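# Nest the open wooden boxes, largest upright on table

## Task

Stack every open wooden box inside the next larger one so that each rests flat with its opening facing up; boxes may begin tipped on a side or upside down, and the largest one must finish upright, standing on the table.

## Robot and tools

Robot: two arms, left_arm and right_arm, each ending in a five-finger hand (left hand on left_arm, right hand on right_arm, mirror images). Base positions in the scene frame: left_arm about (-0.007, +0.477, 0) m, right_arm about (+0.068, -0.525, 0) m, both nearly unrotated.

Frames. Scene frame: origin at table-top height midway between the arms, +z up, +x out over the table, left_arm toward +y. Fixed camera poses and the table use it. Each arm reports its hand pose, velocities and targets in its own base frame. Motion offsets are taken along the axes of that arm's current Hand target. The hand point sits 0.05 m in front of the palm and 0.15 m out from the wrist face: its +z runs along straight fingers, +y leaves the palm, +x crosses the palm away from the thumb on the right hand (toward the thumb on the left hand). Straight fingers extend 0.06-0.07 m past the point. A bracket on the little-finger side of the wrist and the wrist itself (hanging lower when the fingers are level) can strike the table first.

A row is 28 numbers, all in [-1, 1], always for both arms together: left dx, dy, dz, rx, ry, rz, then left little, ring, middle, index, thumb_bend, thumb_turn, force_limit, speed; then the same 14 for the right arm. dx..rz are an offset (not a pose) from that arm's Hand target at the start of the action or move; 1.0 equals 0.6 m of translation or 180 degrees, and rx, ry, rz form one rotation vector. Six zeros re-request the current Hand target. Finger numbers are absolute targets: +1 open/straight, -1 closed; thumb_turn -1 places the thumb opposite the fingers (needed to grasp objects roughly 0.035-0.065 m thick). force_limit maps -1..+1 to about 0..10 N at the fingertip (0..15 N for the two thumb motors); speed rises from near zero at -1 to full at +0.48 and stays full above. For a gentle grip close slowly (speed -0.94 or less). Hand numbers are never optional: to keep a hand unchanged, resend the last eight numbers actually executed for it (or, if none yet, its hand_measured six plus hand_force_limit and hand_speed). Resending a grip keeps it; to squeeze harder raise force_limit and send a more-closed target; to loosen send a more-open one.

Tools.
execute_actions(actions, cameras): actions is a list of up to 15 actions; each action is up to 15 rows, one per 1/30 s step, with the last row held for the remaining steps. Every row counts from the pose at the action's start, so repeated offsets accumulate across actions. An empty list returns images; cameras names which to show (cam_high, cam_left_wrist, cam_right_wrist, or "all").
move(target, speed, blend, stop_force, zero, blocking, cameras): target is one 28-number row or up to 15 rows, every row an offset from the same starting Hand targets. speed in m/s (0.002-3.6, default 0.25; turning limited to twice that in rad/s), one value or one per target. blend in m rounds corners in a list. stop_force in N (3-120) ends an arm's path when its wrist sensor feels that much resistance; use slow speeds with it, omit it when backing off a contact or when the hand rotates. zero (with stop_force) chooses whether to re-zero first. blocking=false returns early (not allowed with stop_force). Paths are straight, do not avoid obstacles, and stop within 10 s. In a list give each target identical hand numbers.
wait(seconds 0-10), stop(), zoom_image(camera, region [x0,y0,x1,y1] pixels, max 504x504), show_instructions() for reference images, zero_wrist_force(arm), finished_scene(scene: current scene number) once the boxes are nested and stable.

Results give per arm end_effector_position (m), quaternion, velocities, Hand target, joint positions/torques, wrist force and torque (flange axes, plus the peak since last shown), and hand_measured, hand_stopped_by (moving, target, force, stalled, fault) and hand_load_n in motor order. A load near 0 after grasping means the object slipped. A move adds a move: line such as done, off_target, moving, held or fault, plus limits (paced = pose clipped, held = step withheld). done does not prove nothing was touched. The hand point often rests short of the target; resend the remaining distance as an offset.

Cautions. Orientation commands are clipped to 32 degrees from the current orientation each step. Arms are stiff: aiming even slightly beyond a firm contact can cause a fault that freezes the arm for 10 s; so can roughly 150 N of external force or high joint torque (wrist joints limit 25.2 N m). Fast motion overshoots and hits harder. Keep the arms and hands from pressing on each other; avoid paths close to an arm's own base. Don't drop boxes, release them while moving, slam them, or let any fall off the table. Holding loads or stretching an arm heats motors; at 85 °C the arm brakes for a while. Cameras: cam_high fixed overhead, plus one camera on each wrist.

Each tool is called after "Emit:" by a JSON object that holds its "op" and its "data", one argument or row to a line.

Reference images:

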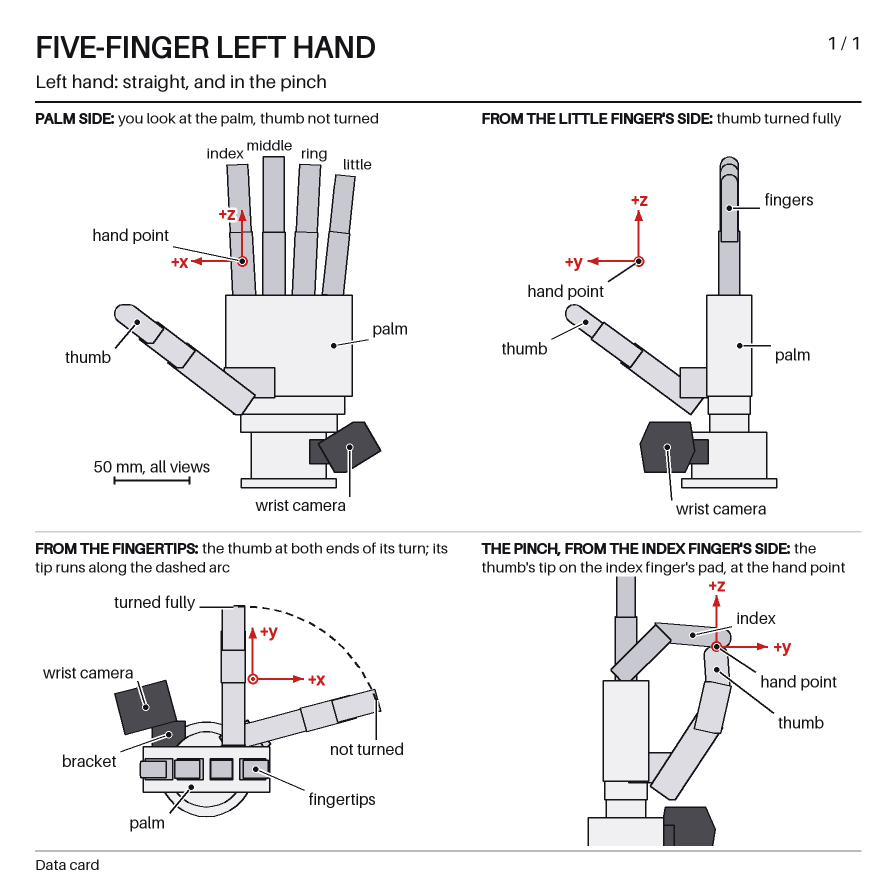

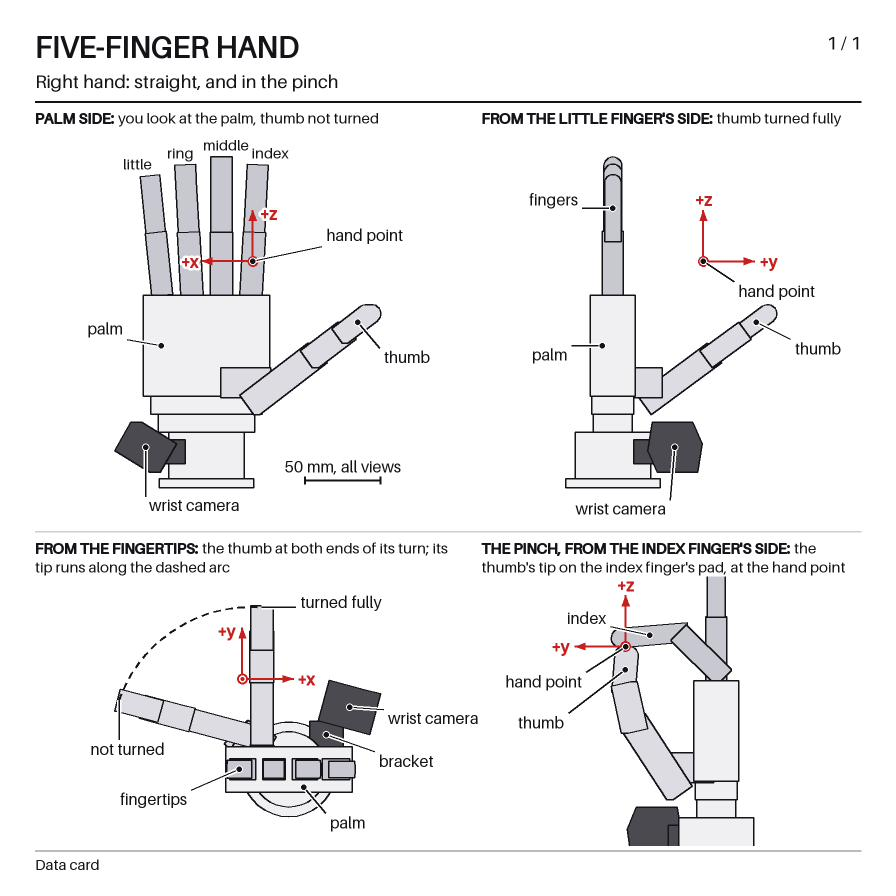

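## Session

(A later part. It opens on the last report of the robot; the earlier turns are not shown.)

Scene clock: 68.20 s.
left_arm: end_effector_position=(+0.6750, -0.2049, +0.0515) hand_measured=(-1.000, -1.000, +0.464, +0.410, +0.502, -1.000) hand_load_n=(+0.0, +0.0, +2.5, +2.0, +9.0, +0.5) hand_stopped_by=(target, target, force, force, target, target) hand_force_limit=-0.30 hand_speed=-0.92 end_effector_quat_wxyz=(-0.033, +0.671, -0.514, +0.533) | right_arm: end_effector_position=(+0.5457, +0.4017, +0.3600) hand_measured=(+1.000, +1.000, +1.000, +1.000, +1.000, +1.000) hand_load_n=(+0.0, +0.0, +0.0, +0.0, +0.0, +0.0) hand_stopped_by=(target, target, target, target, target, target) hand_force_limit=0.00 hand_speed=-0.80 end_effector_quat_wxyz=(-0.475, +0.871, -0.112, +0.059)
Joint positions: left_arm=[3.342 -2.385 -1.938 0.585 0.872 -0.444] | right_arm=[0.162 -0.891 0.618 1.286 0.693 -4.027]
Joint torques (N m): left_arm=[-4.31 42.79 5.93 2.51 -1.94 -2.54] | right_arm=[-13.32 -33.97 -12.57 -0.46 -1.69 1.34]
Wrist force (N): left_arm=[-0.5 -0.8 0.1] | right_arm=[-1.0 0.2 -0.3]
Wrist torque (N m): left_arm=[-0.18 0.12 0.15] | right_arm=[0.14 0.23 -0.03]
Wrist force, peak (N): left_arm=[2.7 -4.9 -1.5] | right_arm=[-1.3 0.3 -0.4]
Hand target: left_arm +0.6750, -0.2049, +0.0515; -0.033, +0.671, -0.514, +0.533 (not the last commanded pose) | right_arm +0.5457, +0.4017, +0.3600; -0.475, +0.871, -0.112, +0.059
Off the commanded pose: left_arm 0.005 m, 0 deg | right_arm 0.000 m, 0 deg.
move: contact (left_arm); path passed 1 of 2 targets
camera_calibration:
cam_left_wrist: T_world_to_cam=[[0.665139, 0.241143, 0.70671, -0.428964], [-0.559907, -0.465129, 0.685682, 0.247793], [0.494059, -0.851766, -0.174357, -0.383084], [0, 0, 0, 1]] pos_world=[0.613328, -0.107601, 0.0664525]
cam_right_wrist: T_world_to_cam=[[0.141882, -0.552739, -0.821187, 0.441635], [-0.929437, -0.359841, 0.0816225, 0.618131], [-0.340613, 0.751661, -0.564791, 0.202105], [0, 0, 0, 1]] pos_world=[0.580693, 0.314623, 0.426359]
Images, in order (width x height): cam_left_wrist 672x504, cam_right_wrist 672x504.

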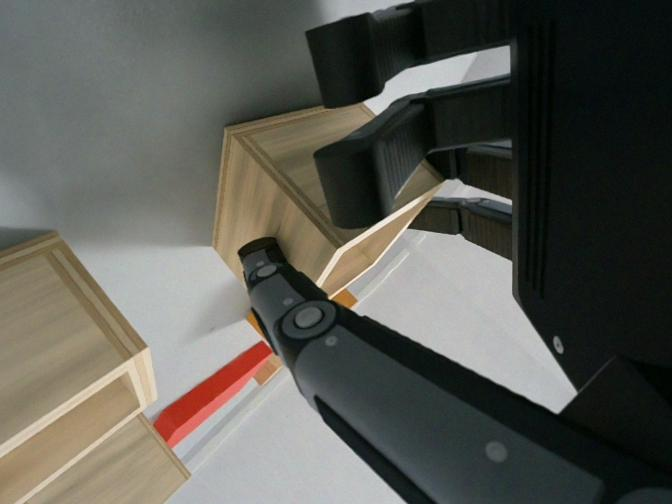

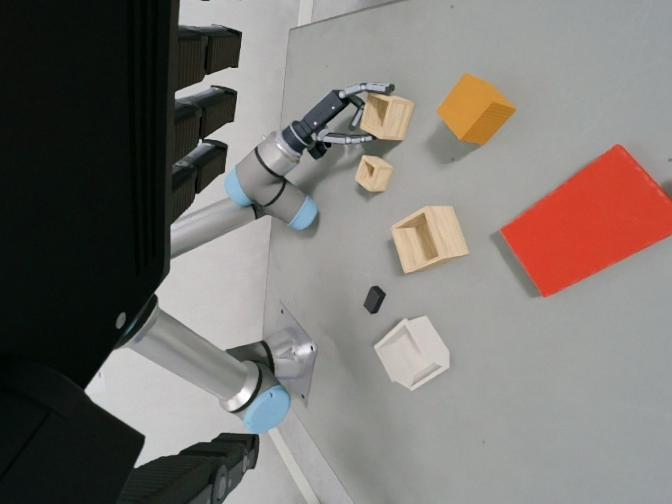

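Emit:
{"op": "move", "data": {
  "target": [
    [0,0,0,0,0,0,-1,-1,0.54,0.485,0.5,-1,-0.3,-0.98,0,0,0,0,0,0,1,1,1,1,1,1,0,-0.8],
    [0,0,0,0,0,0,-1,-1,0.8,0.8,0.5,-1,-0.3,-0.6,0,0,0,0,0,0,1,1,1,1,1,1,0,-0.8],
    [0,0.0059,-0.0081,0,0,0,-1,-1,0.8,0.8,0.5,-1,-0.3,-0.6,0,0,0,0,0,0,1,1,1,1,1,1,0,-0.8],
    [0,-0.102,-0.0865,0,0,0,-1,-1,0.8,0.8,0.5,-1,-0.3,-0.6,0,0,0,0,0,0,1,1,1,1,1,1,0,-0.8],
    [0.183,-0.1312,-0.105,-0.0106,-0.1438,0.1908,1,1,0.8,0.8,0.5,-1,-0.3,-0.2,0,0,0,0,0,0,1,1,1,1,1,1,0,-0.8]
  ],
  "speed": [0.1,0.1,0.06,0.2,0.35],
  "blend": [0,0,0.002,0.02,0],
  "cameras": ["all"]
}}

Emit:
{"op": "zoom_image", "data": {
  "camera": "cam_left_wrist",
  "region": [90, 90, 330, 290]
}}

Scene clock: 75.03 s.
left_arm: end_effector_position=(+0.6688, -0.2159, +0.2000) hand_measured=(+1.000, +1.000, +0.800, +0.800, +0.500, -1.000) hand_load_n=(+0.0, +0.0, +0.0, +0.0, +0.0, +0.0) hand_stopped_by=(target, target, target, target, target, target) hand_force_limit=-0.30 hand_speed=-0.20 end_effector_quat_wxyz=(+0.289, -0.592, +0.676, -0.330) | right_arm: end_effector_position=(+0.5457, +0.4017, +0.3600) hand_measured=(+1.000, +1.000, +1.000, +1.000, +1.000, +1.000) hand_load_n=(+0.0, +0.0, +0.0, +0.0, +0.0, +0.0) hand_stopped_by=(target, target, target, target, target, target) hand_force_limit=0.00 hand_speed=-0.80 end_effector_quat_wxyz=(-0.475, +0.871, -0.112, +0.059)
Joint positions: left_arm=[3.082 -1.93 -1.862 -0.015 1.514 0.045] | right_arm=[0.162 -0.891 0.618 1.286 0.693 -4.027]
Joint torques (N m): left_arm=[-10.35 33.2 25.69 1.29 1.68 2.38] | right_arm=[-13.34 -34.04 -12.53 -0.35 -1.72 1.27]
Wrist force (N): left_arm=[0.3 0.0 0.1] | right_arm=[-0.9 -0.1 -0.1]
Wrist torque (N m): left_arm=[-0.04 -0.01 0.08] | right_arm=[0.08 0.22 -0.04]
Wrist force, peak (N): left_arm=[-1.7 -1.6 -0.9] | right_arm=[-1.2 -0.1 -0.2]
Hand target: left_arm +0.6688, -0.2159, +0.2000; +0.289, -0.592, +0.676, -0.330 | right_arm +0.5457, +0.4017, +0.3600; -0.475, +0.871, -0.112, +0.059
Off the commanded pose: left_arm 0.000 m, 0 deg | right_arm 0.000 m, 0 deg.
move: done
camera_calibration:
cam_left_wrist: T_world_to_cam=[[0.614979, -0.32716, 0.717473, -0.618441], [-0.59778, -0.786805, 0.15361, 0.199692], [0.514256, -0.523358, -0.679438, -0.205118], [0, 0, 0, 1]] pos_world=[0.605184, -0.152561, 0.273675]
cam_right_wrist: T_world_to_cam=[[0.141882, -0.552739, -0.821187, 0.441635], [-0.929437, -0.359841, 0.0816225, 0.618131], [-0.340613, 0.751661, -0.564791, 0.202105], [0, 0, 0, 1]] pos_world=[0.580693, 0.314623, 0.426359]

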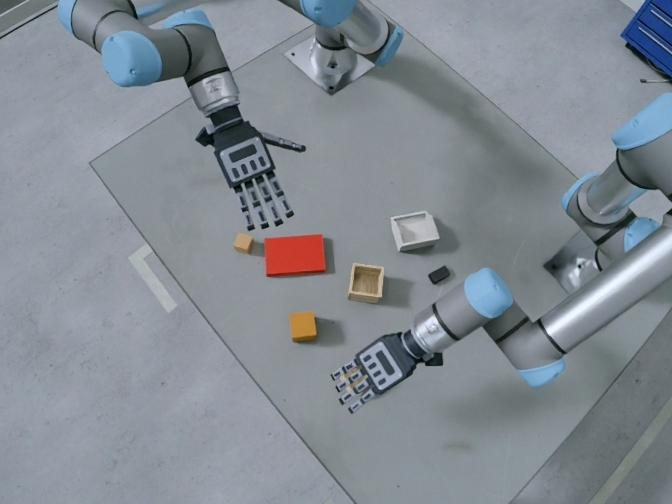

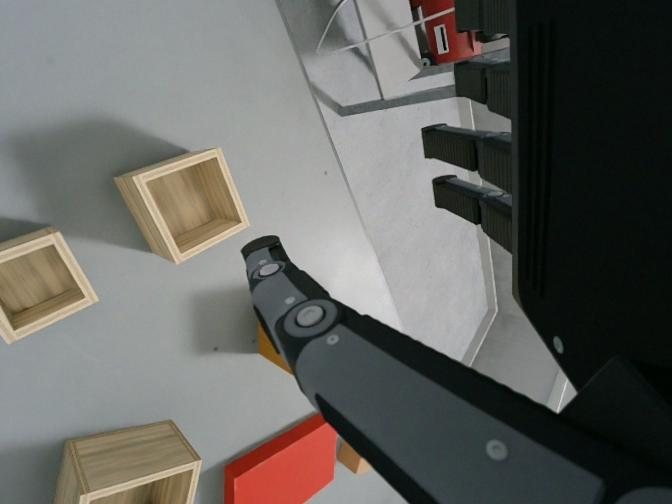

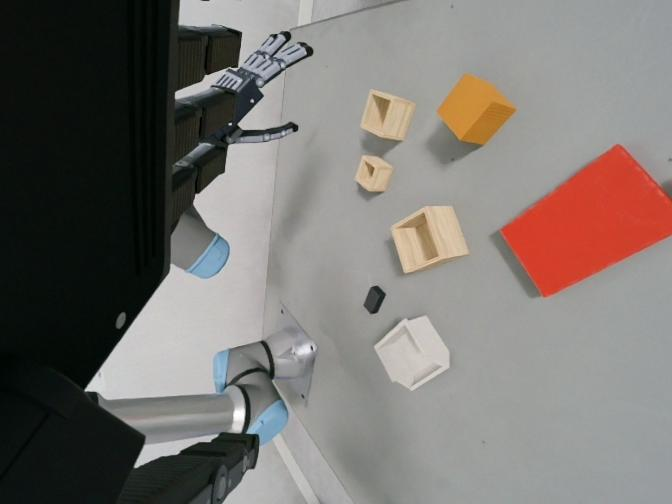

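Scaled by 2.100 from the camera's 672x504 image, which has a finer 960x720 frame.

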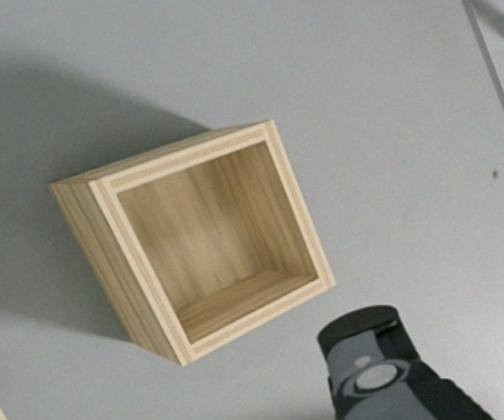

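Emit:
{"op": "move", "data": {
  "target": [
    [0.0068,0.1983,0.1413,0,0.01007,0.00787,1,1,0.8,0.8,0.5,-1,-0.3,-0.2,0,0,0,0,0,0,1,1,1,1,1,1,0,-0.8],
    [0.0073,0.1942,0.1464,0,0.01007,0.00787,1,1,0.8,0.8,0.5,-1,-0.3,-0.2,0,0,0,0,0,0,1,1,1,1,1,1,0,-0.8],
    [0.0073,0.1942,0.1464,0,0.01007,0.00787,1,1,0.25,0.25,0.5,-1,-0.4,-0.9,0,0,0,0,0,0,1,1,1,1,1,1,0,-0.8]
  ],
  "speed": [0.15,0.05,0.05],
  "cameras": ["cam_left_wrist","cam_right_wrist"]
}}

Emit:
{"op": "zoom_image", "data": {
  "camera": "cam_right_wrist",
  "region": [300, 60, 420, 180]
}}

Scene clock: 79.67 s.
left_arm: end_effector_position=(+0.6657, -0.2198, +0.0541) hand_measured=(+1.000, +1.000, +0.410, +0.402, +0.502, -1.000) hand_load_n=(+0.0, +0.0, +1.5, +6.0, +5.0, -0.5) hand_stopped_by=(target, target, force, force, target, target) hand_force_limit=-0.40 hand_speed=-0.90 end_effector_quat_wxyz=(+0.282, -0.578, +0.688, -0.335) | right_arm: end_effector_position=(+0.5457, +0.4017, +0.3600) hand_measured=(+1.000, +1.000, +1.000, +1.000, +1.000, +1.000) hand_load_n=(+0.0, +0.0, +0.0, +0.0, +0.0, +0.0) hand_stopped_by=(target, target, target, target, target, target) hand_force_limit=0.00 hand_speed=-0.80 end_effector_quat_wxyz=(-0.475, +0.871, -0.112, +0.059)
Joint positions: left_arm=[3.086 -2.194 -1.948 0.334 1.479 0.073] | right_arm=[0.162 -0.891 0.618 1.286 0.693 -4.027]
Joint torques (N m): left_arm=[-9.87 44.59 19.51 2.12 -1.66 2.3] | right_arm=[-13.21 -33.72 -12.81 -0.35 -1.74 1.29]
Wrist force (N): left_arm=[0.7 -3.8 -1.7] | right_arm=[-0.8 0.0 -0.1]
Wrist torque (N m): left_arm=[-0.13 -0.01 0.11] | right_arm=[0.10 0.19 -0.03]
Wrist force, peak (N): left_arm=[0.9 -4.1 -2.0] | right_arm=[-1.1 -0.1 -0.2]
Hand target: left_arm +0.6657, -0.2198, +0.0541; +0.282, -0.578, +0.688, -0.335 | right_arm +0.5457, +0.4017, +0.3600; -0.475, +0.871, -0.112, +0.059
Off the commanded pose: left_arm 0.000 m, 0 deg | right_arm 0.000 m, 0 deg.
move: done
camera_calibration:
cam_left_wrist: T_world_to_cam=[[0.601292, -0.351514, 0.717556, -0.509442], [-0.628884, -0.762173, 0.153616, 0.243235], [0.492903, -0.543627, -0.67935, -0.29486], [0, 0, 0, 1]] pos_world=[0.604627, -0.153983, 0.127875]
cam_right_wrist: T_world_to_cam=[[0.141882, -0.552739, -0.821187, 0.441635], [-0.929437, -0.359841, 0.0816225, 0.618131], [-0.340613, 0.751661, -0.564791, 0.202105], [0, 0, 0, 1]] pos_world=[0.580693, 0.314623, 0.426359]
Images, in order (width x height): cam_left_wrist 672x504, cam_right_wrist 672x504.

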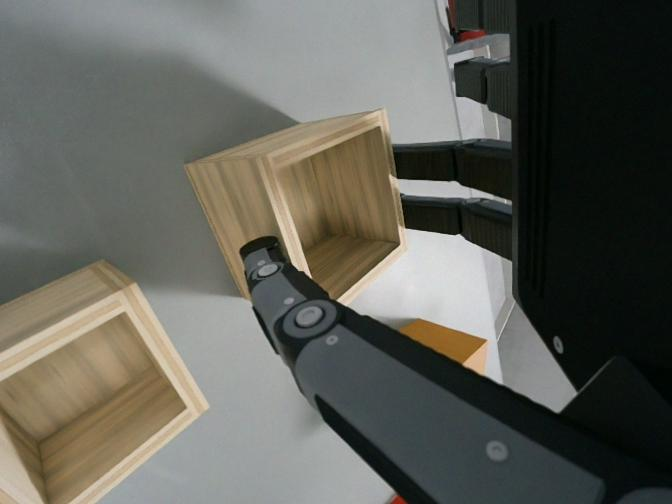

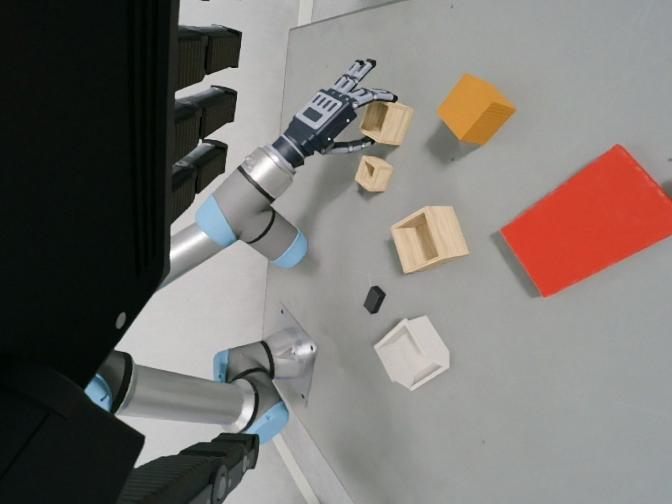

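Scaled by 4.200 from the camera's 672x504 image, which has a finer 960x720 frame.

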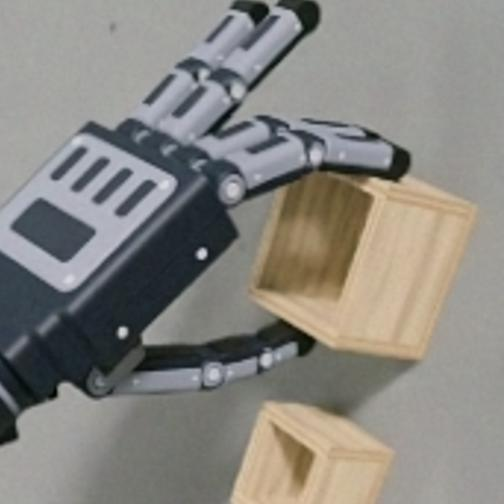

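Emit:
{"op": "move", "data": {
  "target": [
    [0,-0.1576,-0.1231,0,0,0,1,1,0.25,0.25,0.5,-1,-0.4,-0.9,0,0,0,0,0,0,1,1,1,1,1,1,0,-0.8],
    [0.2805,-0.0593,-0.319,0,0.1887,0.1474,1,1,0.25,0.25,0.5,-1,-0.4,-0.9,0,0,0,0,0,0,1,1,1,1,1,1,0,-0.8]
  ],
  "speed": [0.15,0.3],
  "blend": [0.03,0],
  "cameras": ["cam_left_wrist","cam_right_wrist"]
}}

Emit:
{"op": "zoom_image", "data": {
  "camera": "cam_left_wrist",
  "region": [150, 80, 430, 310]
}}

Scene clock: 82.77 s.
left_arm: end_effector_position=(+0.5098, -0.3635, +0.1999) hand_measured=(+1.000, +1.000, +0.410, +0.402, +0.502, -1.000) hand_load_n=(+0.0, +0.0, +0.5, +5.0, +6.0, -0.5) hand_stopped_by=(target, target, force, force, target, target) hand_force_limit=-0.40 hand_speed=-0.90 end_effector_quat_wxyz=(+0.139, -0.285, +0.852, -0.415) | right_arm: end_effector_position=(+0.5457, +0.4017, +0.3600) hand_measured=(+1.000, +1.000, +1.000, +1.000, +1.000, +1.000) hand_load_n=(+0.0, +0.0, +0.0, +0.0, +0.0, +0.0) hand_stopped_by=(target, target, target, target, target, target) hand_force_limit=0.00 hand_speed=-0.80 end_effector_quat_wxyz=(-0.475, +0.871, -0.112, +0.059)
Joint positions: left_arm=[2.957 -1.787 -2.028 -0.141 1.01 0.513] | right_arm=[0.162 -0.891 0.618 1.286 0.693 -4.027]
Joint torques (N m): left_arm=[10.17 25.19 28.96 2.16 -1.43 -0.21] | right_arm=[-13.62 -33.94 -12.64 -0.28 -1.86 1.23]
Wrist force (N): left_arm=[0.3 0.0 0.4] | right_arm=[-0.9 0.2 -0.3]
Wrist torque (N m): left_arm=[-0.08 -0.01 0.09] | right_arm=[0.14 0.22 -0.04]
Wrist force, peak (N): left_arm=[0.8 -4.2 -1.8] | right_arm=[-1.2 -0.2 -0.4]
Hand target: left_arm +0.5098, -0.3635, +0.1999; +0.139, -0.285, +0.852, -0.415 | right_arm +0.5457, +0.4017, +0.3600; -0.475, +0.871, -0.112, +0.059
Off the commanded pose: left_arm 0.000 m, 0 deg | right_arm 0.000 m, 0 deg.
move: done
camera_calibration:
cam_left_wrist: T_world_to_cam=[[0.199288, -0.667559, 0.71739, -0.480764], [-0.979872, -0.127042, 0.153986, 0.423023], [-0.011656, -0.733638, -0.67944, -0.00894842], [0, 0, 0, 1]] pos_world=[0.510214, -0.273762, 0.273676]
cam_right_wrist: T_world_to_cam=[[0.141882, -0.552739, -0.821187, 0.441635], [-0.929437, -0.359841, 0.0816225, 0.618131], [-0.340613, 0.751661, -0.564791, 0.202105], [0, 0, 0, 1]] pos_world=[0.580693, 0.314623, 0.426359]
Images, in order (width x height): cam_left_wrist 672x504, cam_right_wrist 672x504.

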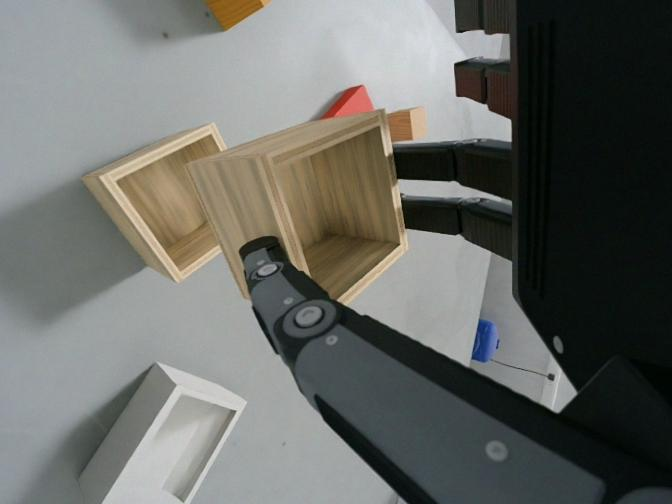

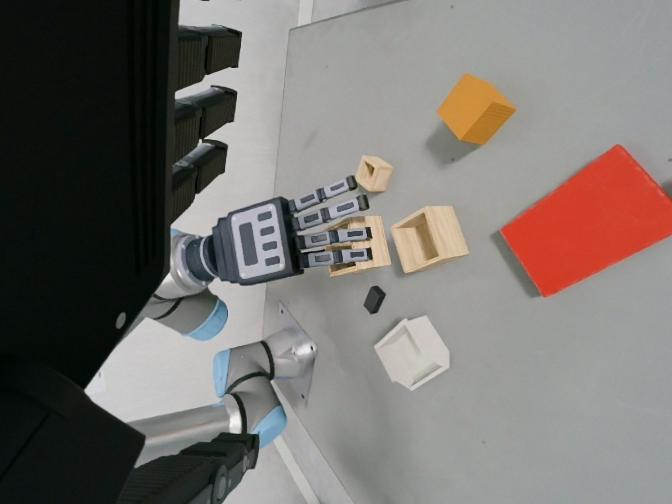

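Scaled by 1.800 from the camera's 672x504 image, which has a finer 960x720 frame.

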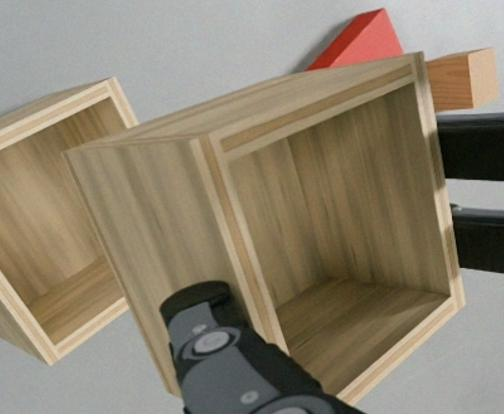

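Emit:
{"op": "zoom_image", "data": {
  "camera": "cam_left_wrist",
  "region": [70, 110, 250, 290]
}}

Emit:
{"op": "zoom_image", "data": {
  "camera": "cam_right_wrist",
  "region": [300, 190, 480, 290]
}}

Scaled by 2.800 from the camera's 672x504 image, which has a finer 960x720 frame.

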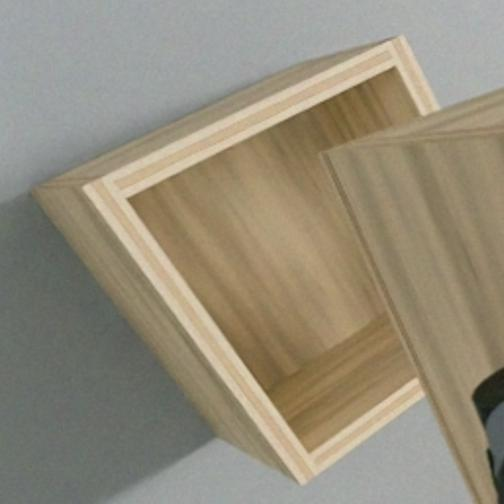

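Scaled by 2.800 from the camera's 672x504 image, which has a finer 960x720 frame.

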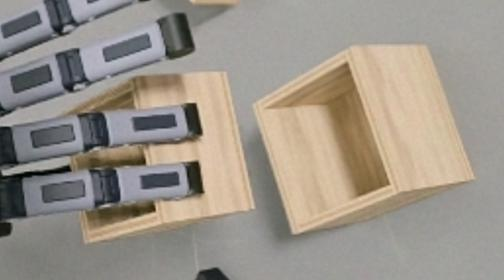

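Emit:
{"op": "move", "data": {
  "target": [0.0038,0.103,0.0708,0,-0.02627,-0.02052,1,1,0.25,0.25,0.5,-1,-0.4,-0.9,0,0,0,0,0,0,1,1,1,1,1,1,0,-0.8],
  "speed": 0.2,
  "cameras": ["cam_left_wrist","cam_right_wrist"]
}}

Emit:
{"op": "zoom_image", "data": {
  "camera": "cam_left_wrist",
  "region": [100, 80, 430, 360]
}}

Emit:
{"op": "zoom_image", "data": {
  "camera": "cam_right_wrist",
  "region": [330, 160, 490, 290]
}}

Scene clock: 86.03 s.
left_arm: end_effector_position=(+0.5051, -0.3613, +0.1251) hand_measured=(+1.000, +1.000, +0.410, +0.402, +0.502, -1.000) hand_load_n=(+0.0, -0.5, +0.5, +5.0, +6.5, -1.0) hand_stopped_by=(target, target, force, force, target, target) hand_force_limit=-0.40 hand_speed=-0.90 end_effector_quat_wxyz=(+0.161, -0.329, +0.836, -0.408) | right_arm: end_effector_position=(+0.5457, +0.4017, +0.3600) hand_measured=(+1.000, +1.000, +1.000, +1.000, +1.000, +1.000) hand_load_n=(+0.0, +0.0, +0.0, +0.0, +0.0, +0.0) hand_stopped_by=(target, target, target, target, target, target) hand_force_limit=0.00 hand_speed=-0.80 end_effector_quat_wxyz=(-0.475, +0.871, -0.112, +0.059)
Joint positions: left_arm=[2.937 -1.915 -2.13 0.139 1.099 0.411] | right_arm=[0.162 -0.891 0.618 1.286 0.693 -4.027]
Joint torques (N m): left_arm=[13.63 26.78 15.38 3.98 -0.38 0.86] | right_arm=[-13.33 -33.73 -13.13 -0.23 -1.7 1.35]
Wrist force (N): left_arm=[0.4 0.3 0.4] | right_arm=[-0.8 0.1 -0.1]
Wrist torque (N m): left_arm=[-0.04 -0.02 0.00] | right_arm=[0.10 0.18 -0.03]
Wrist force, peak (N): left_arm=[0.4 1.7 1.2] | right_arm=[-1.1 0.2 -0.3]
Hand target: left_arm +0.5052, -0.3612, +0.1251; +0.161, -0.329, +0.836, -0.408 | right_arm +0.5457, +0.4017, +0.3600; -0.475, +0.871, -0.112, +0.059
Off the commanded pose: left_arm 0.000 m, 0 deg | right_arm 0.000 m, 0 deg.
move: done
camera_calibration:
cam_left_wrist: T_world_to_cam=[[0.267634, -0.643184, 0.717416, -0.450364], [-0.961342, -0.22829, 0.153963, 0.384316], [0.0647523, -0.730888, -0.679419, -0.0957466], [0, 0, 0, 1]] pos_world=[0.496192, -0.271912, 0.198876]
cam_right_wrist: T_world_to_cam=[[0.141882, -0.552739, -0.821187, 0.441635], [-0.929437, -0.359841, 0.0816225, 0.618131], [-0.340613, 0.751661, -0.564791, 0.202105], [0, 0, 0, 1]] pos_world=[0.580693, 0.314623, 0.426359]
Images, in order (width x height): cam_left_wrist 672x504, cam_right_wrist 672x504.

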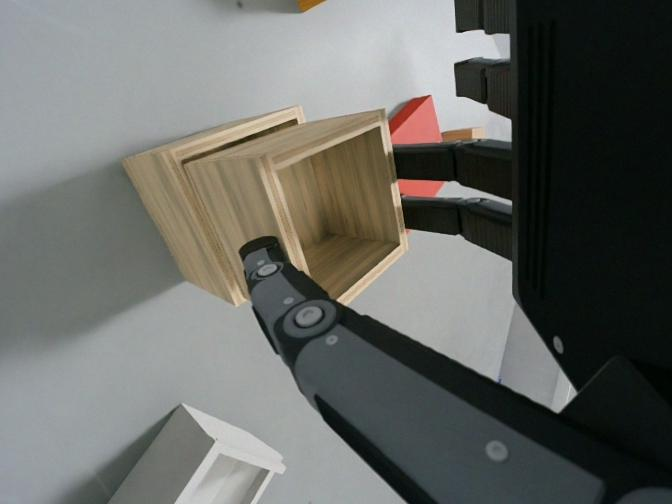

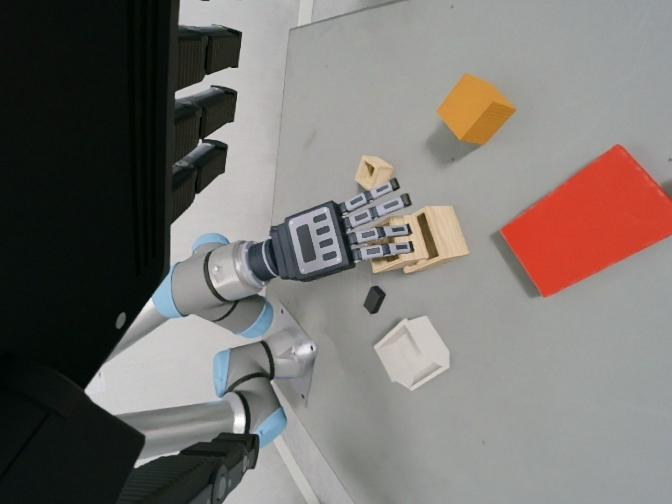

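Scaled by 1.527 from the camera's 672x504 image, which has a finer 960x720 frame.

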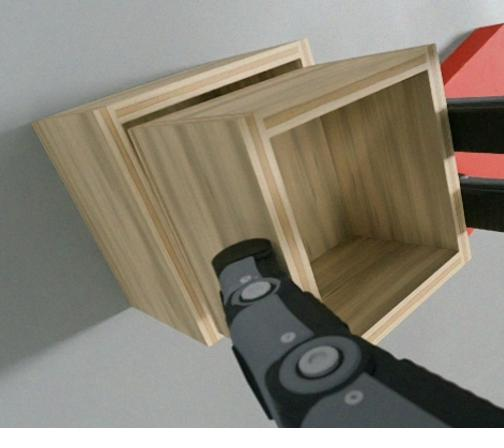

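Scaled by 3.150 from the camera's 672x504 image, which has a finer 960x720 frame.

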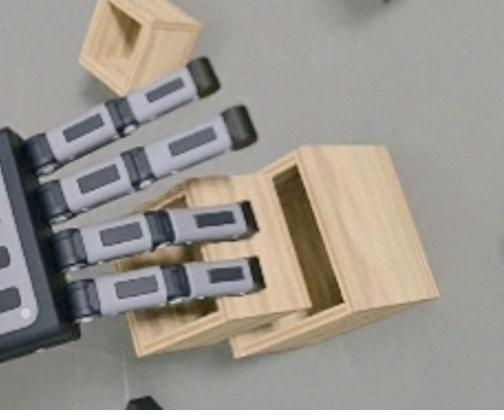

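Emit:
{"op": "zoom_image", "data": {
  "camera": "cam_left_wrist",
  "region": [115, 95, 315, 315]
}}

Scaled by 2.291 from the camera's 672x504 image, which has a finer 960x720 frame.

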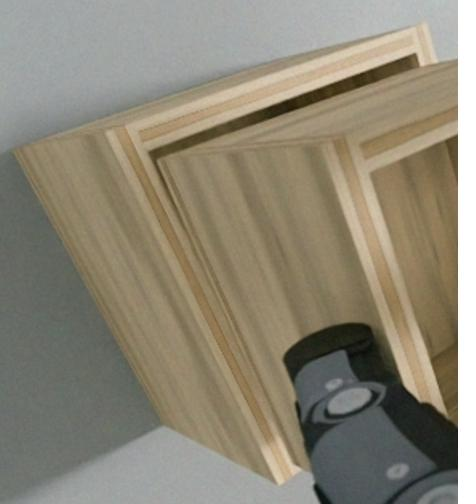

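Emit:
{"op": "move", "data": {
  "target": [
    [0.0012,-0.0032,0.0041,0,-0.00569,-0.00445,1,1,0.25,0.25,0.5,-1,-0.4,-0.9,0,0,0,0,0,0,1,1,1,1,1,1,0,-0.8],
    [0.0012,0.0257,0.0267,0,-0.00569,-0.00445,1,1,0.25,0.25,0.5,-1,-0.4,-0.9,0,0,0,0,0,0,1,1,1,1,1,1,0,-0.8]
  ],
  "speed": [0.05,0.03],
  "stop_force": 3.5,
  "cameras": ["cam_left_wrist","cam_right_wrist"]
}}

Emit:
{"op": "zoom_image", "data": {
  "camera": "cam_left_wrist",
  "region": [115, 80, 315, 300]
}}

Emit:
{"op": "zoom_image", "data": {
  "camera": "cam_right_wrist",
  "region": [360, 180, 480, 290]
}}

Scene clock: 89.27 s.
left_arm: end_effector_position=(+0.5068, -0.3640, +0.1141) hand_measured=(+1.000, +1.000, +0.410, +0.402, +0.502, -1.000) hand_load_n=(-0.5, +0.0, +1.0, +5.0, +7.0, -1.0) hand_stopped_by=(target, target, force, force, target, target) hand_force_limit=-0.40 hand_speed=-0.90 end_effector_quat_wxyz=(+0.165, -0.339, +0.833, -0.406) | right_arm: end_effector_position=(+0.5457, +0.4017, +0.3600) hand_measured=(+1.000, +1.000, +1.000, +1.000, +1.000, +1.000) hand_load_n=(+0.0, +0.0, +0.0, +0.0, +0.0, -0.5) hand_stopped_by=(target, target, target, target, target, target) hand_force_limit=0.00 hand_speed=-0.80 end_effector_quat_wxyz=(-0.475, +0.871, -0.112, +0.059)
Joint positions: left_arm=[2.926 -1.944 -2.132 0.182 1.123 0.385] | right_arm=[0.162 -0.891 0.618 1.286 0.693 -4.027]
Joint torques (N m): left_arm=[-3.46 26.77 24.41 4.03 -2.14 2.08] | right_arm=[-13.42 -34.23 -13.16 -0.21 -1.76 1.31]
Wrist force (N): left_arm=[0.2 0.1 0.2] | right_arm=[-0.9 0.1 -0.4]
Wrist torque (N m): left_arm=[-0.05 -0.01 -0.01] | right_arm=[0.13 0.22 -0.03]
Wrist force, peak (N): left_arm=[1.1 -3.3 -1.5] | right_arm=[-1.2 0.2 -0.2]
Hand target: left_arm +0.5067, -0.3640, +0.1141; +0.165, -0.339, +0.833, -0.406 (not the last commanded pose) | right_arm +0.5457, +0.4017, +0.3600; -0.475, +0.871, -0.112, +0.059
Off the commanded pose: left_arm 0.011 m, 0 deg | right_arm 0.000 m, 0 deg.
move: contact (left_arm); path passed 1 of 2 targets
camera_calibration:
cam_left_wrist: T_world_to_cam=[[0.282292, -0.636949, 0.717362, -0.449737], [-0.955868, -0.250205, 0.153991, 0.376222], [0.0814029, -0.729174, -0.67947, -0.113196], [0, 0, 0, 1]] pos_world=[0.495791, -0.274867, 0.187776]
cam_right_wrist: T_world_to_cam=[[0.141882, -0.552739, -0.821187, 0.441635], [-0.929437, -0.359841, 0.0816225, 0.618131], [-0.340613, 0.751661, -0.564791, 0.202105], [0, 0, 0, 1]] pos_world=[0.580693, 0.314623, 0.426359]
Images, in order (width x height): cam_left_wrist 672x504, cam_right_wrist 672x504.

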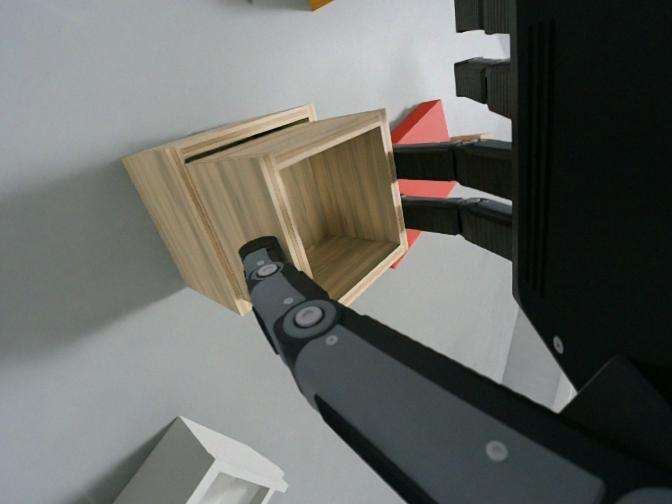

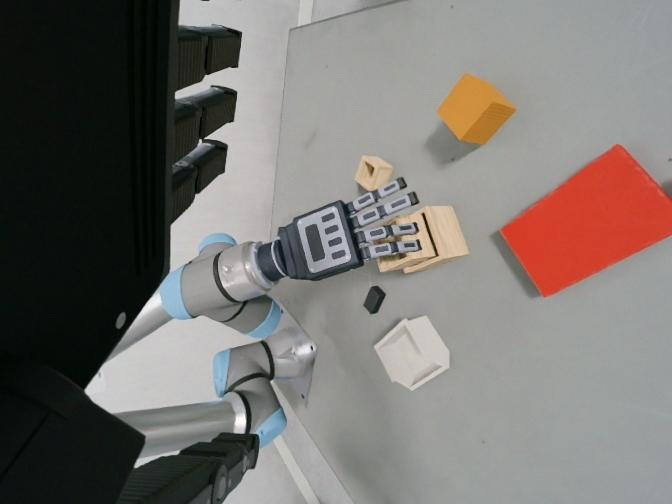

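Scaled by 2.291 from the camera's 672x504 image, which has a finer 960x720 frame.

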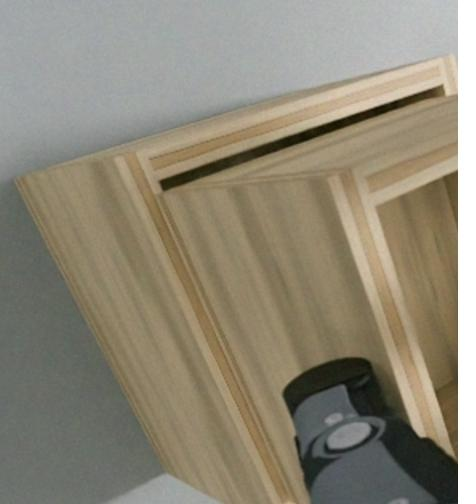

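Scaled by 4.200 from the camera's 672x504 image, which has a finer 960x720 frame.

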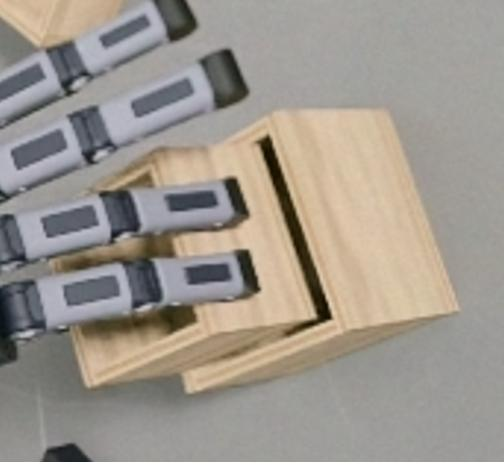

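Emit:
{"op": "zoom_image", "data": {
  "camera": "cam_right_wrist",
  "region": [400, 200, 475, 275]
}}

Emit:
{"op": "zoom_image", "data": {
  "camera": "cam_left_wrist",
  "region": [160, 100, 330, 220]
}}

Emit:
{"op": "zoom_image", "data": {
  "camera": "cam_left_wrist",
  "region": [150, 200, 290, 330]
}}

Scaled by 6.720 from the camera's 672x504 image, which has a finer 960x720 frame.

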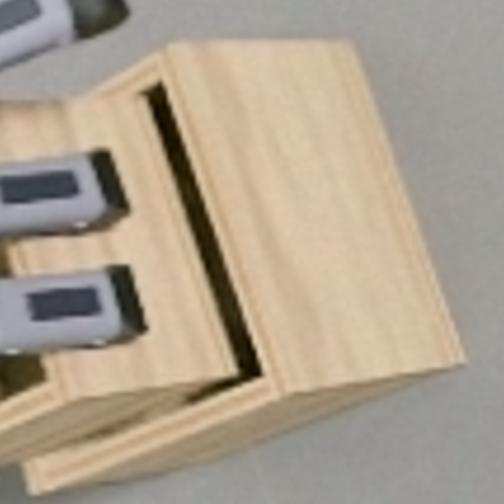

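Scaled by 2.965 from the camera's 672x504 image, which has a finer 960x720 frame.

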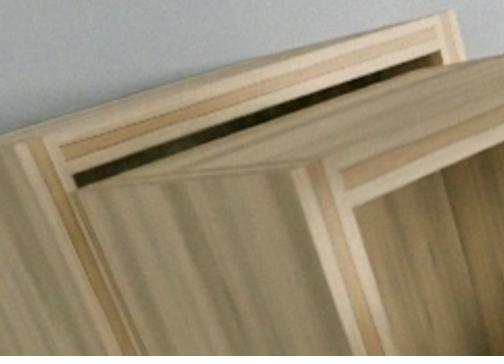

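Scaled by 3.600 from the camera's 672x504 image, which has a finer 960x720 frame.

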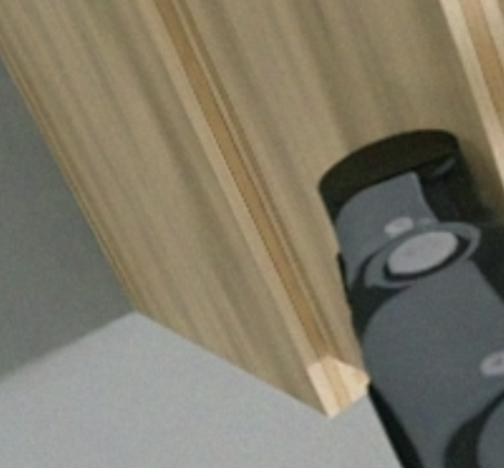

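Emit:
{"op": "move", "data": {
  "target": [
    [0,-0.0026,-0.0021,0,0,0,1,1,0.25,0.25,0.5,-1,-0.4,-0.9,0,0,0,0,0,0,1,1,1,1,1,1,0,-0.8],
    [0,-0.0059,0.0022,0,-0.00438,-0.00342,1,1,0.25,0.25,0.5,-1,-0.4,-0.9,0,0,0,0,0,0,1,1,1,1,1,1,0,-0.8],
    [0,0.0256,0.0268,0,-0.00438,-0.00342,1,1,0.25,0.25,0.5,-1,-0.4,-0.9,0,0,0,0,0,0,1,1,1,1,1,1,0,-0.8]
  ],
  "speed": [0.03,0.02,0.03],
  "stop_force": 3.5,
  "cameras": ["cam_left_wrist","cam_right_wrist"]
}}

Emit:
{"op": "zoom_image", "data": {
  "camera": "cam_left_wrist",
  "region": [115, 80, 315, 300]
}}

Emit:
{"op": "zoom_image", "data": {
  "camera": "cam_right_wrist",
  "region": [400, 200, 475, 275]
}}

Scene clock: 94.70 s.
left_arm: end_effector_position=(+0.5090, -0.3663, +0.0921) hand_measured=(+1.000, +1.000, +0.410, +0.402, +0.502, -1.000) hand_load_n=(+0.0, +0.0, +1.0, +5.0, +6.5, -0.5) hand_stopped_by=(target, target, force, force, target, target) hand_force_limit=-0.40 hand_speed=-0.90 end_effector_quat_wxyz=(+0.169, -0.346, +0.830, -0.404) | right_arm: end_effector_position=(+0.5457, +0.4017, +0.3600) hand_measured=(+1.000, +1.000, +1.000, +1.000, +1.000, +1.000) hand_load_n=(+0.0, +0.0, +0.0, +0.0, -0.5, -0.5) hand_stopped_by=(target, target, target, target, target, target) hand_force_limit=0.00 hand_speed=-0.80 end_effector_quat_wxyz=(-0.475, +0.871, -0.112, +0.059)
Joint positions: left_arm=[2.917 -1.999 -2.136 0.25 1.142 0.366] | right_arm=[0.162 -0.891 0.618 1.286 0.693 -4.027]
Joint torques (N m): left_arm=[13.08 42.84 23.44 0.71 -2.41 -0.18] | right_arm=[-13.25 -33.49 -13.2 -0.1 -1.8 1.23]
Wrist force (N): left_arm=[0.3 0.2 0.4] | right_arm=[-0.5 0.1 -0.2]
Wrist torque (N m): left_arm=[-0.04 -0.01 0.03] | right_arm=[0.13 0.15 -0.01]
Wrist force, peak (N): left_arm=[0.4 0.6 0.9] | right_arm=[-1.1 0.0 -0.6]
Hand target: left_arm +0.5090, -0.3663, +0.0921; +0.169, -0.346, +0.830, -0.404 | right_arm +0.5457, +0.4017, +0.3600; -0.475, +0.871, -0.112, +0.059
Off the commanded pose: left_arm 0.000 m, 0 deg | right_arm 0.000 m, 0 deg.
move: done
camera_calibration:
cam_left_wrist: T_world_to_cam=[[0.293324, -0.631934, 0.717371, -0.439859], [-0.951375, -0.266778, 0.153999, 0.372812], [0.0940616, -0.72766, -0.679458, -0.135922], [0, 0, 0, 1]] pos_world=[0.496491, -0.277409, 0.165776]
cam_right_wrist: T_world_to_cam=[[0.141882, -0.552739, -0.821187, 0.441635], [-0.929437, -0.359841, 0.0816225, 0.618131], [-0.340613, 0.751661, -0.564791, 0.202105], [0, 0, 0, 1]] pos_world=[0.580693, 0.314623, 0.426359]
Images, in order (width x height): cam_left_wrist 672x504, cam_right_wrist 672x504.

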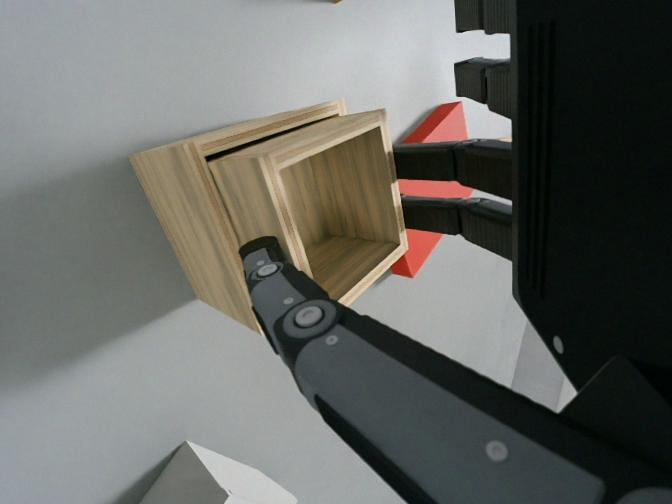

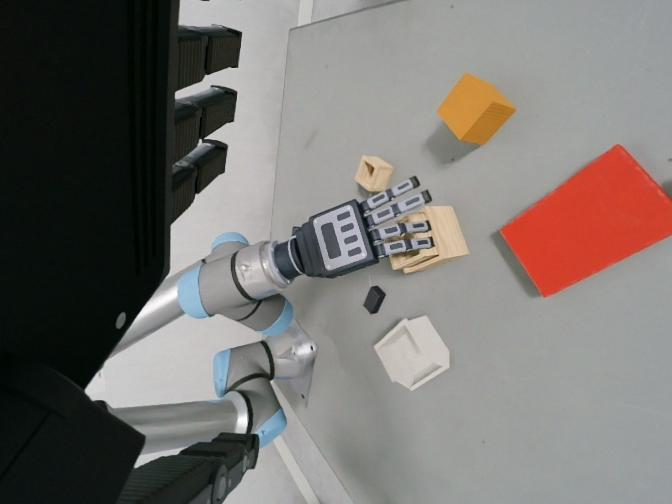

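Scaled by 2.291 from the camera's 672x504 image, which has a finer 960x720 frame.

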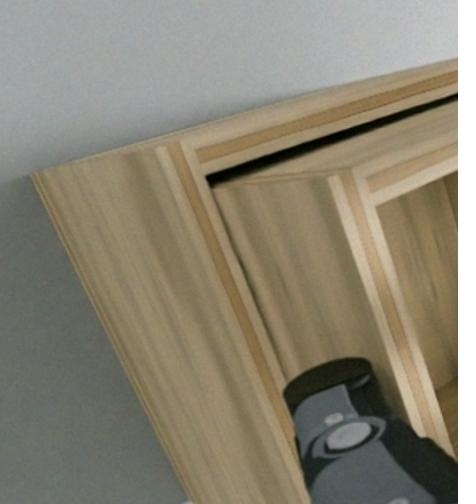

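Scaled by 6.720 from the camera's 672x504 image, which has a finer 960x720 frame.

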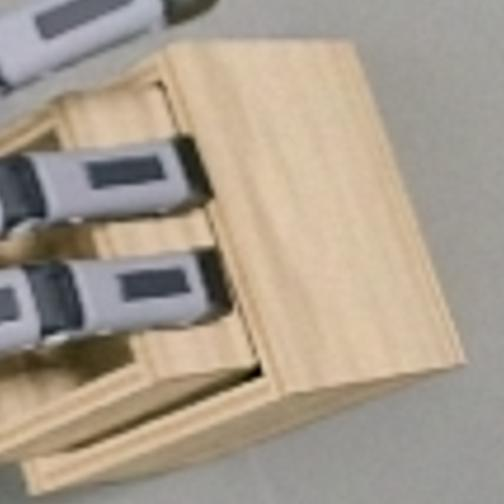

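Emit:
{"op": "move", "data": {
  "target": [0,0.0185,0.0145,0,0,0,1,1,0.25,0.25,0.5,-1,-0.4,-0.9,0,0,0,0,0,0,1,1,1,1,1,1,0,-0.8],
  "speed": 0.025,
  "stop_force": 3.5,
  "cameras": ["cam_left_wrist","cam_right_wrist"]
}}

Emit:
{"op": "zoom_image", "data": {
  "camera": "cam_right_wrist",
  "region": [380, 180, 480, 280]
}}

Scene clock: 96.47 s.
left_arm: end_effector_position=(+0.5090, -0.3663, +0.0855) hand_measured=(+1.000, +1.000, +0.410, +0.402, +0.502, -1.000) hand_load_n=(+0.0, +0.0, +1.0, +5.0, +6.5, -0.5) hand_stopped_by=(target, target, force, force, target, target) hand_force_limit=-0.40 hand_speed=-0.90 end_effector_quat_wxyz=(+0.169, -0.346, +0.830, -0.404) | right_arm: end_effector_position=(+0.5457, +0.4017, +0.3600) hand_measured=(+1.000, +1.000, +1.000, +1.000, +1.000, +1.000) hand_load_n=(+0.0, +0.0, +0.0, -0.5, +0.0, +0.0) hand_stopped_by=(target, target, target, target, target, target) hand_force_limit=0.00 hand_speed=-0.80 end_effector_quat_wxyz=(-0.475, +0.871, -0.112, +0.059)
Joint positions: left_arm=[2.917 -2.015 -2.139 0.268 1.142 0.366] | right_arm=[0.162 -0.891 0.618 1.286 0.693 -4.027]
Joint torques (N m): left_arm=[10.93 27.81 22.06 3.58 1.81 -1.37] | right_arm=[-12.99 -34.06 -13.46 -0.04 -1.78 1.29]
Wrist force (N): left_arm=[0.1 -0.9 -0.4] | right_arm=[-1.1 0.0 0.2]
Wrist torque (N m): left_arm=[0.04 -0.02 0.05] | right_arm=[0.08 0.23 -0.06]
Wrist force, peak (N): left_arm=[1.2 -12.0 -9.3] | right_arm=[-1.1 0.2 0.1]
Hand target: left_arm +0.5090, -0.3663, +0.0855; +0.169, -0.346, +0.830, -0.404 (not the last commanded pose) | right_arm +0.5457, +0.4017, +0.3600; -0.475, +0.871, -0.112, +0.059
Off the commanded pose: left_arm 0.008 m, 0 deg | right_arm 0.000 m, 0 deg.
move: contact (left_arm)
camera_calibration:
cam_left_wrist: T_world_to_cam=[[0.293322, -0.631912, 0.717391, -0.435121], [-0.951365, -0.266848, 0.153935, 0.373815], [0.0941607, -0.727653, -0.679452, -0.140455], [0, 0, 0, 1]] pos_world=[0.496491, -0.277409, 0.159176]
cam_right_wrist: T_world_to_cam=[[0.141882, -0.552739, -0.821187, 0.441635], [-0.929437, -0.359841, 0.0816225, 0.618131], [-0.340613, 0.751661, -0.564791, 0.202105], [0, 0, 0, 1]] pos_world=[0.580693, 0.314623, 0.426359]
Images, in order (width x height): cam_left_wrist 672x504, cam_right_wrist 672x504.

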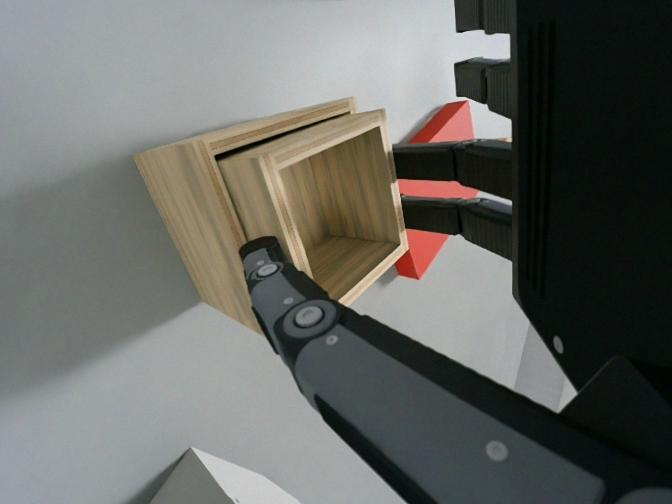

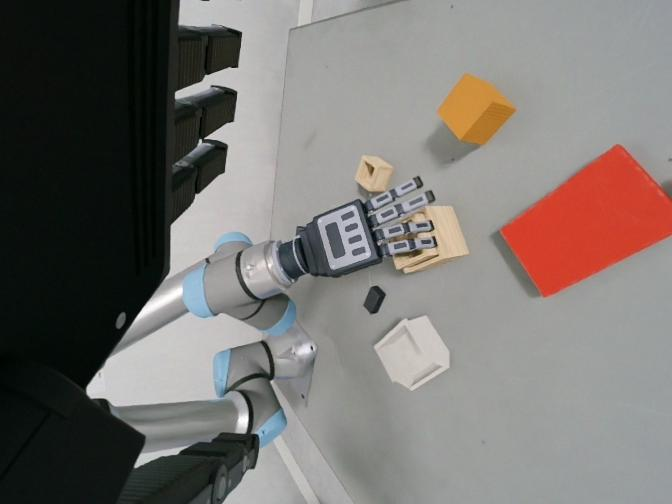

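Scaled by 5.040 from the camera's 672x504 image, which has a finer 960x720 frame.

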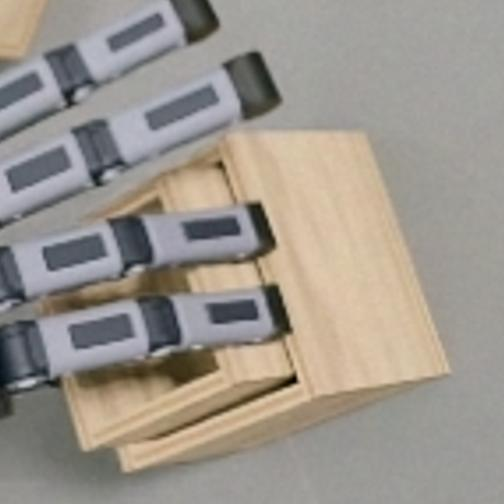

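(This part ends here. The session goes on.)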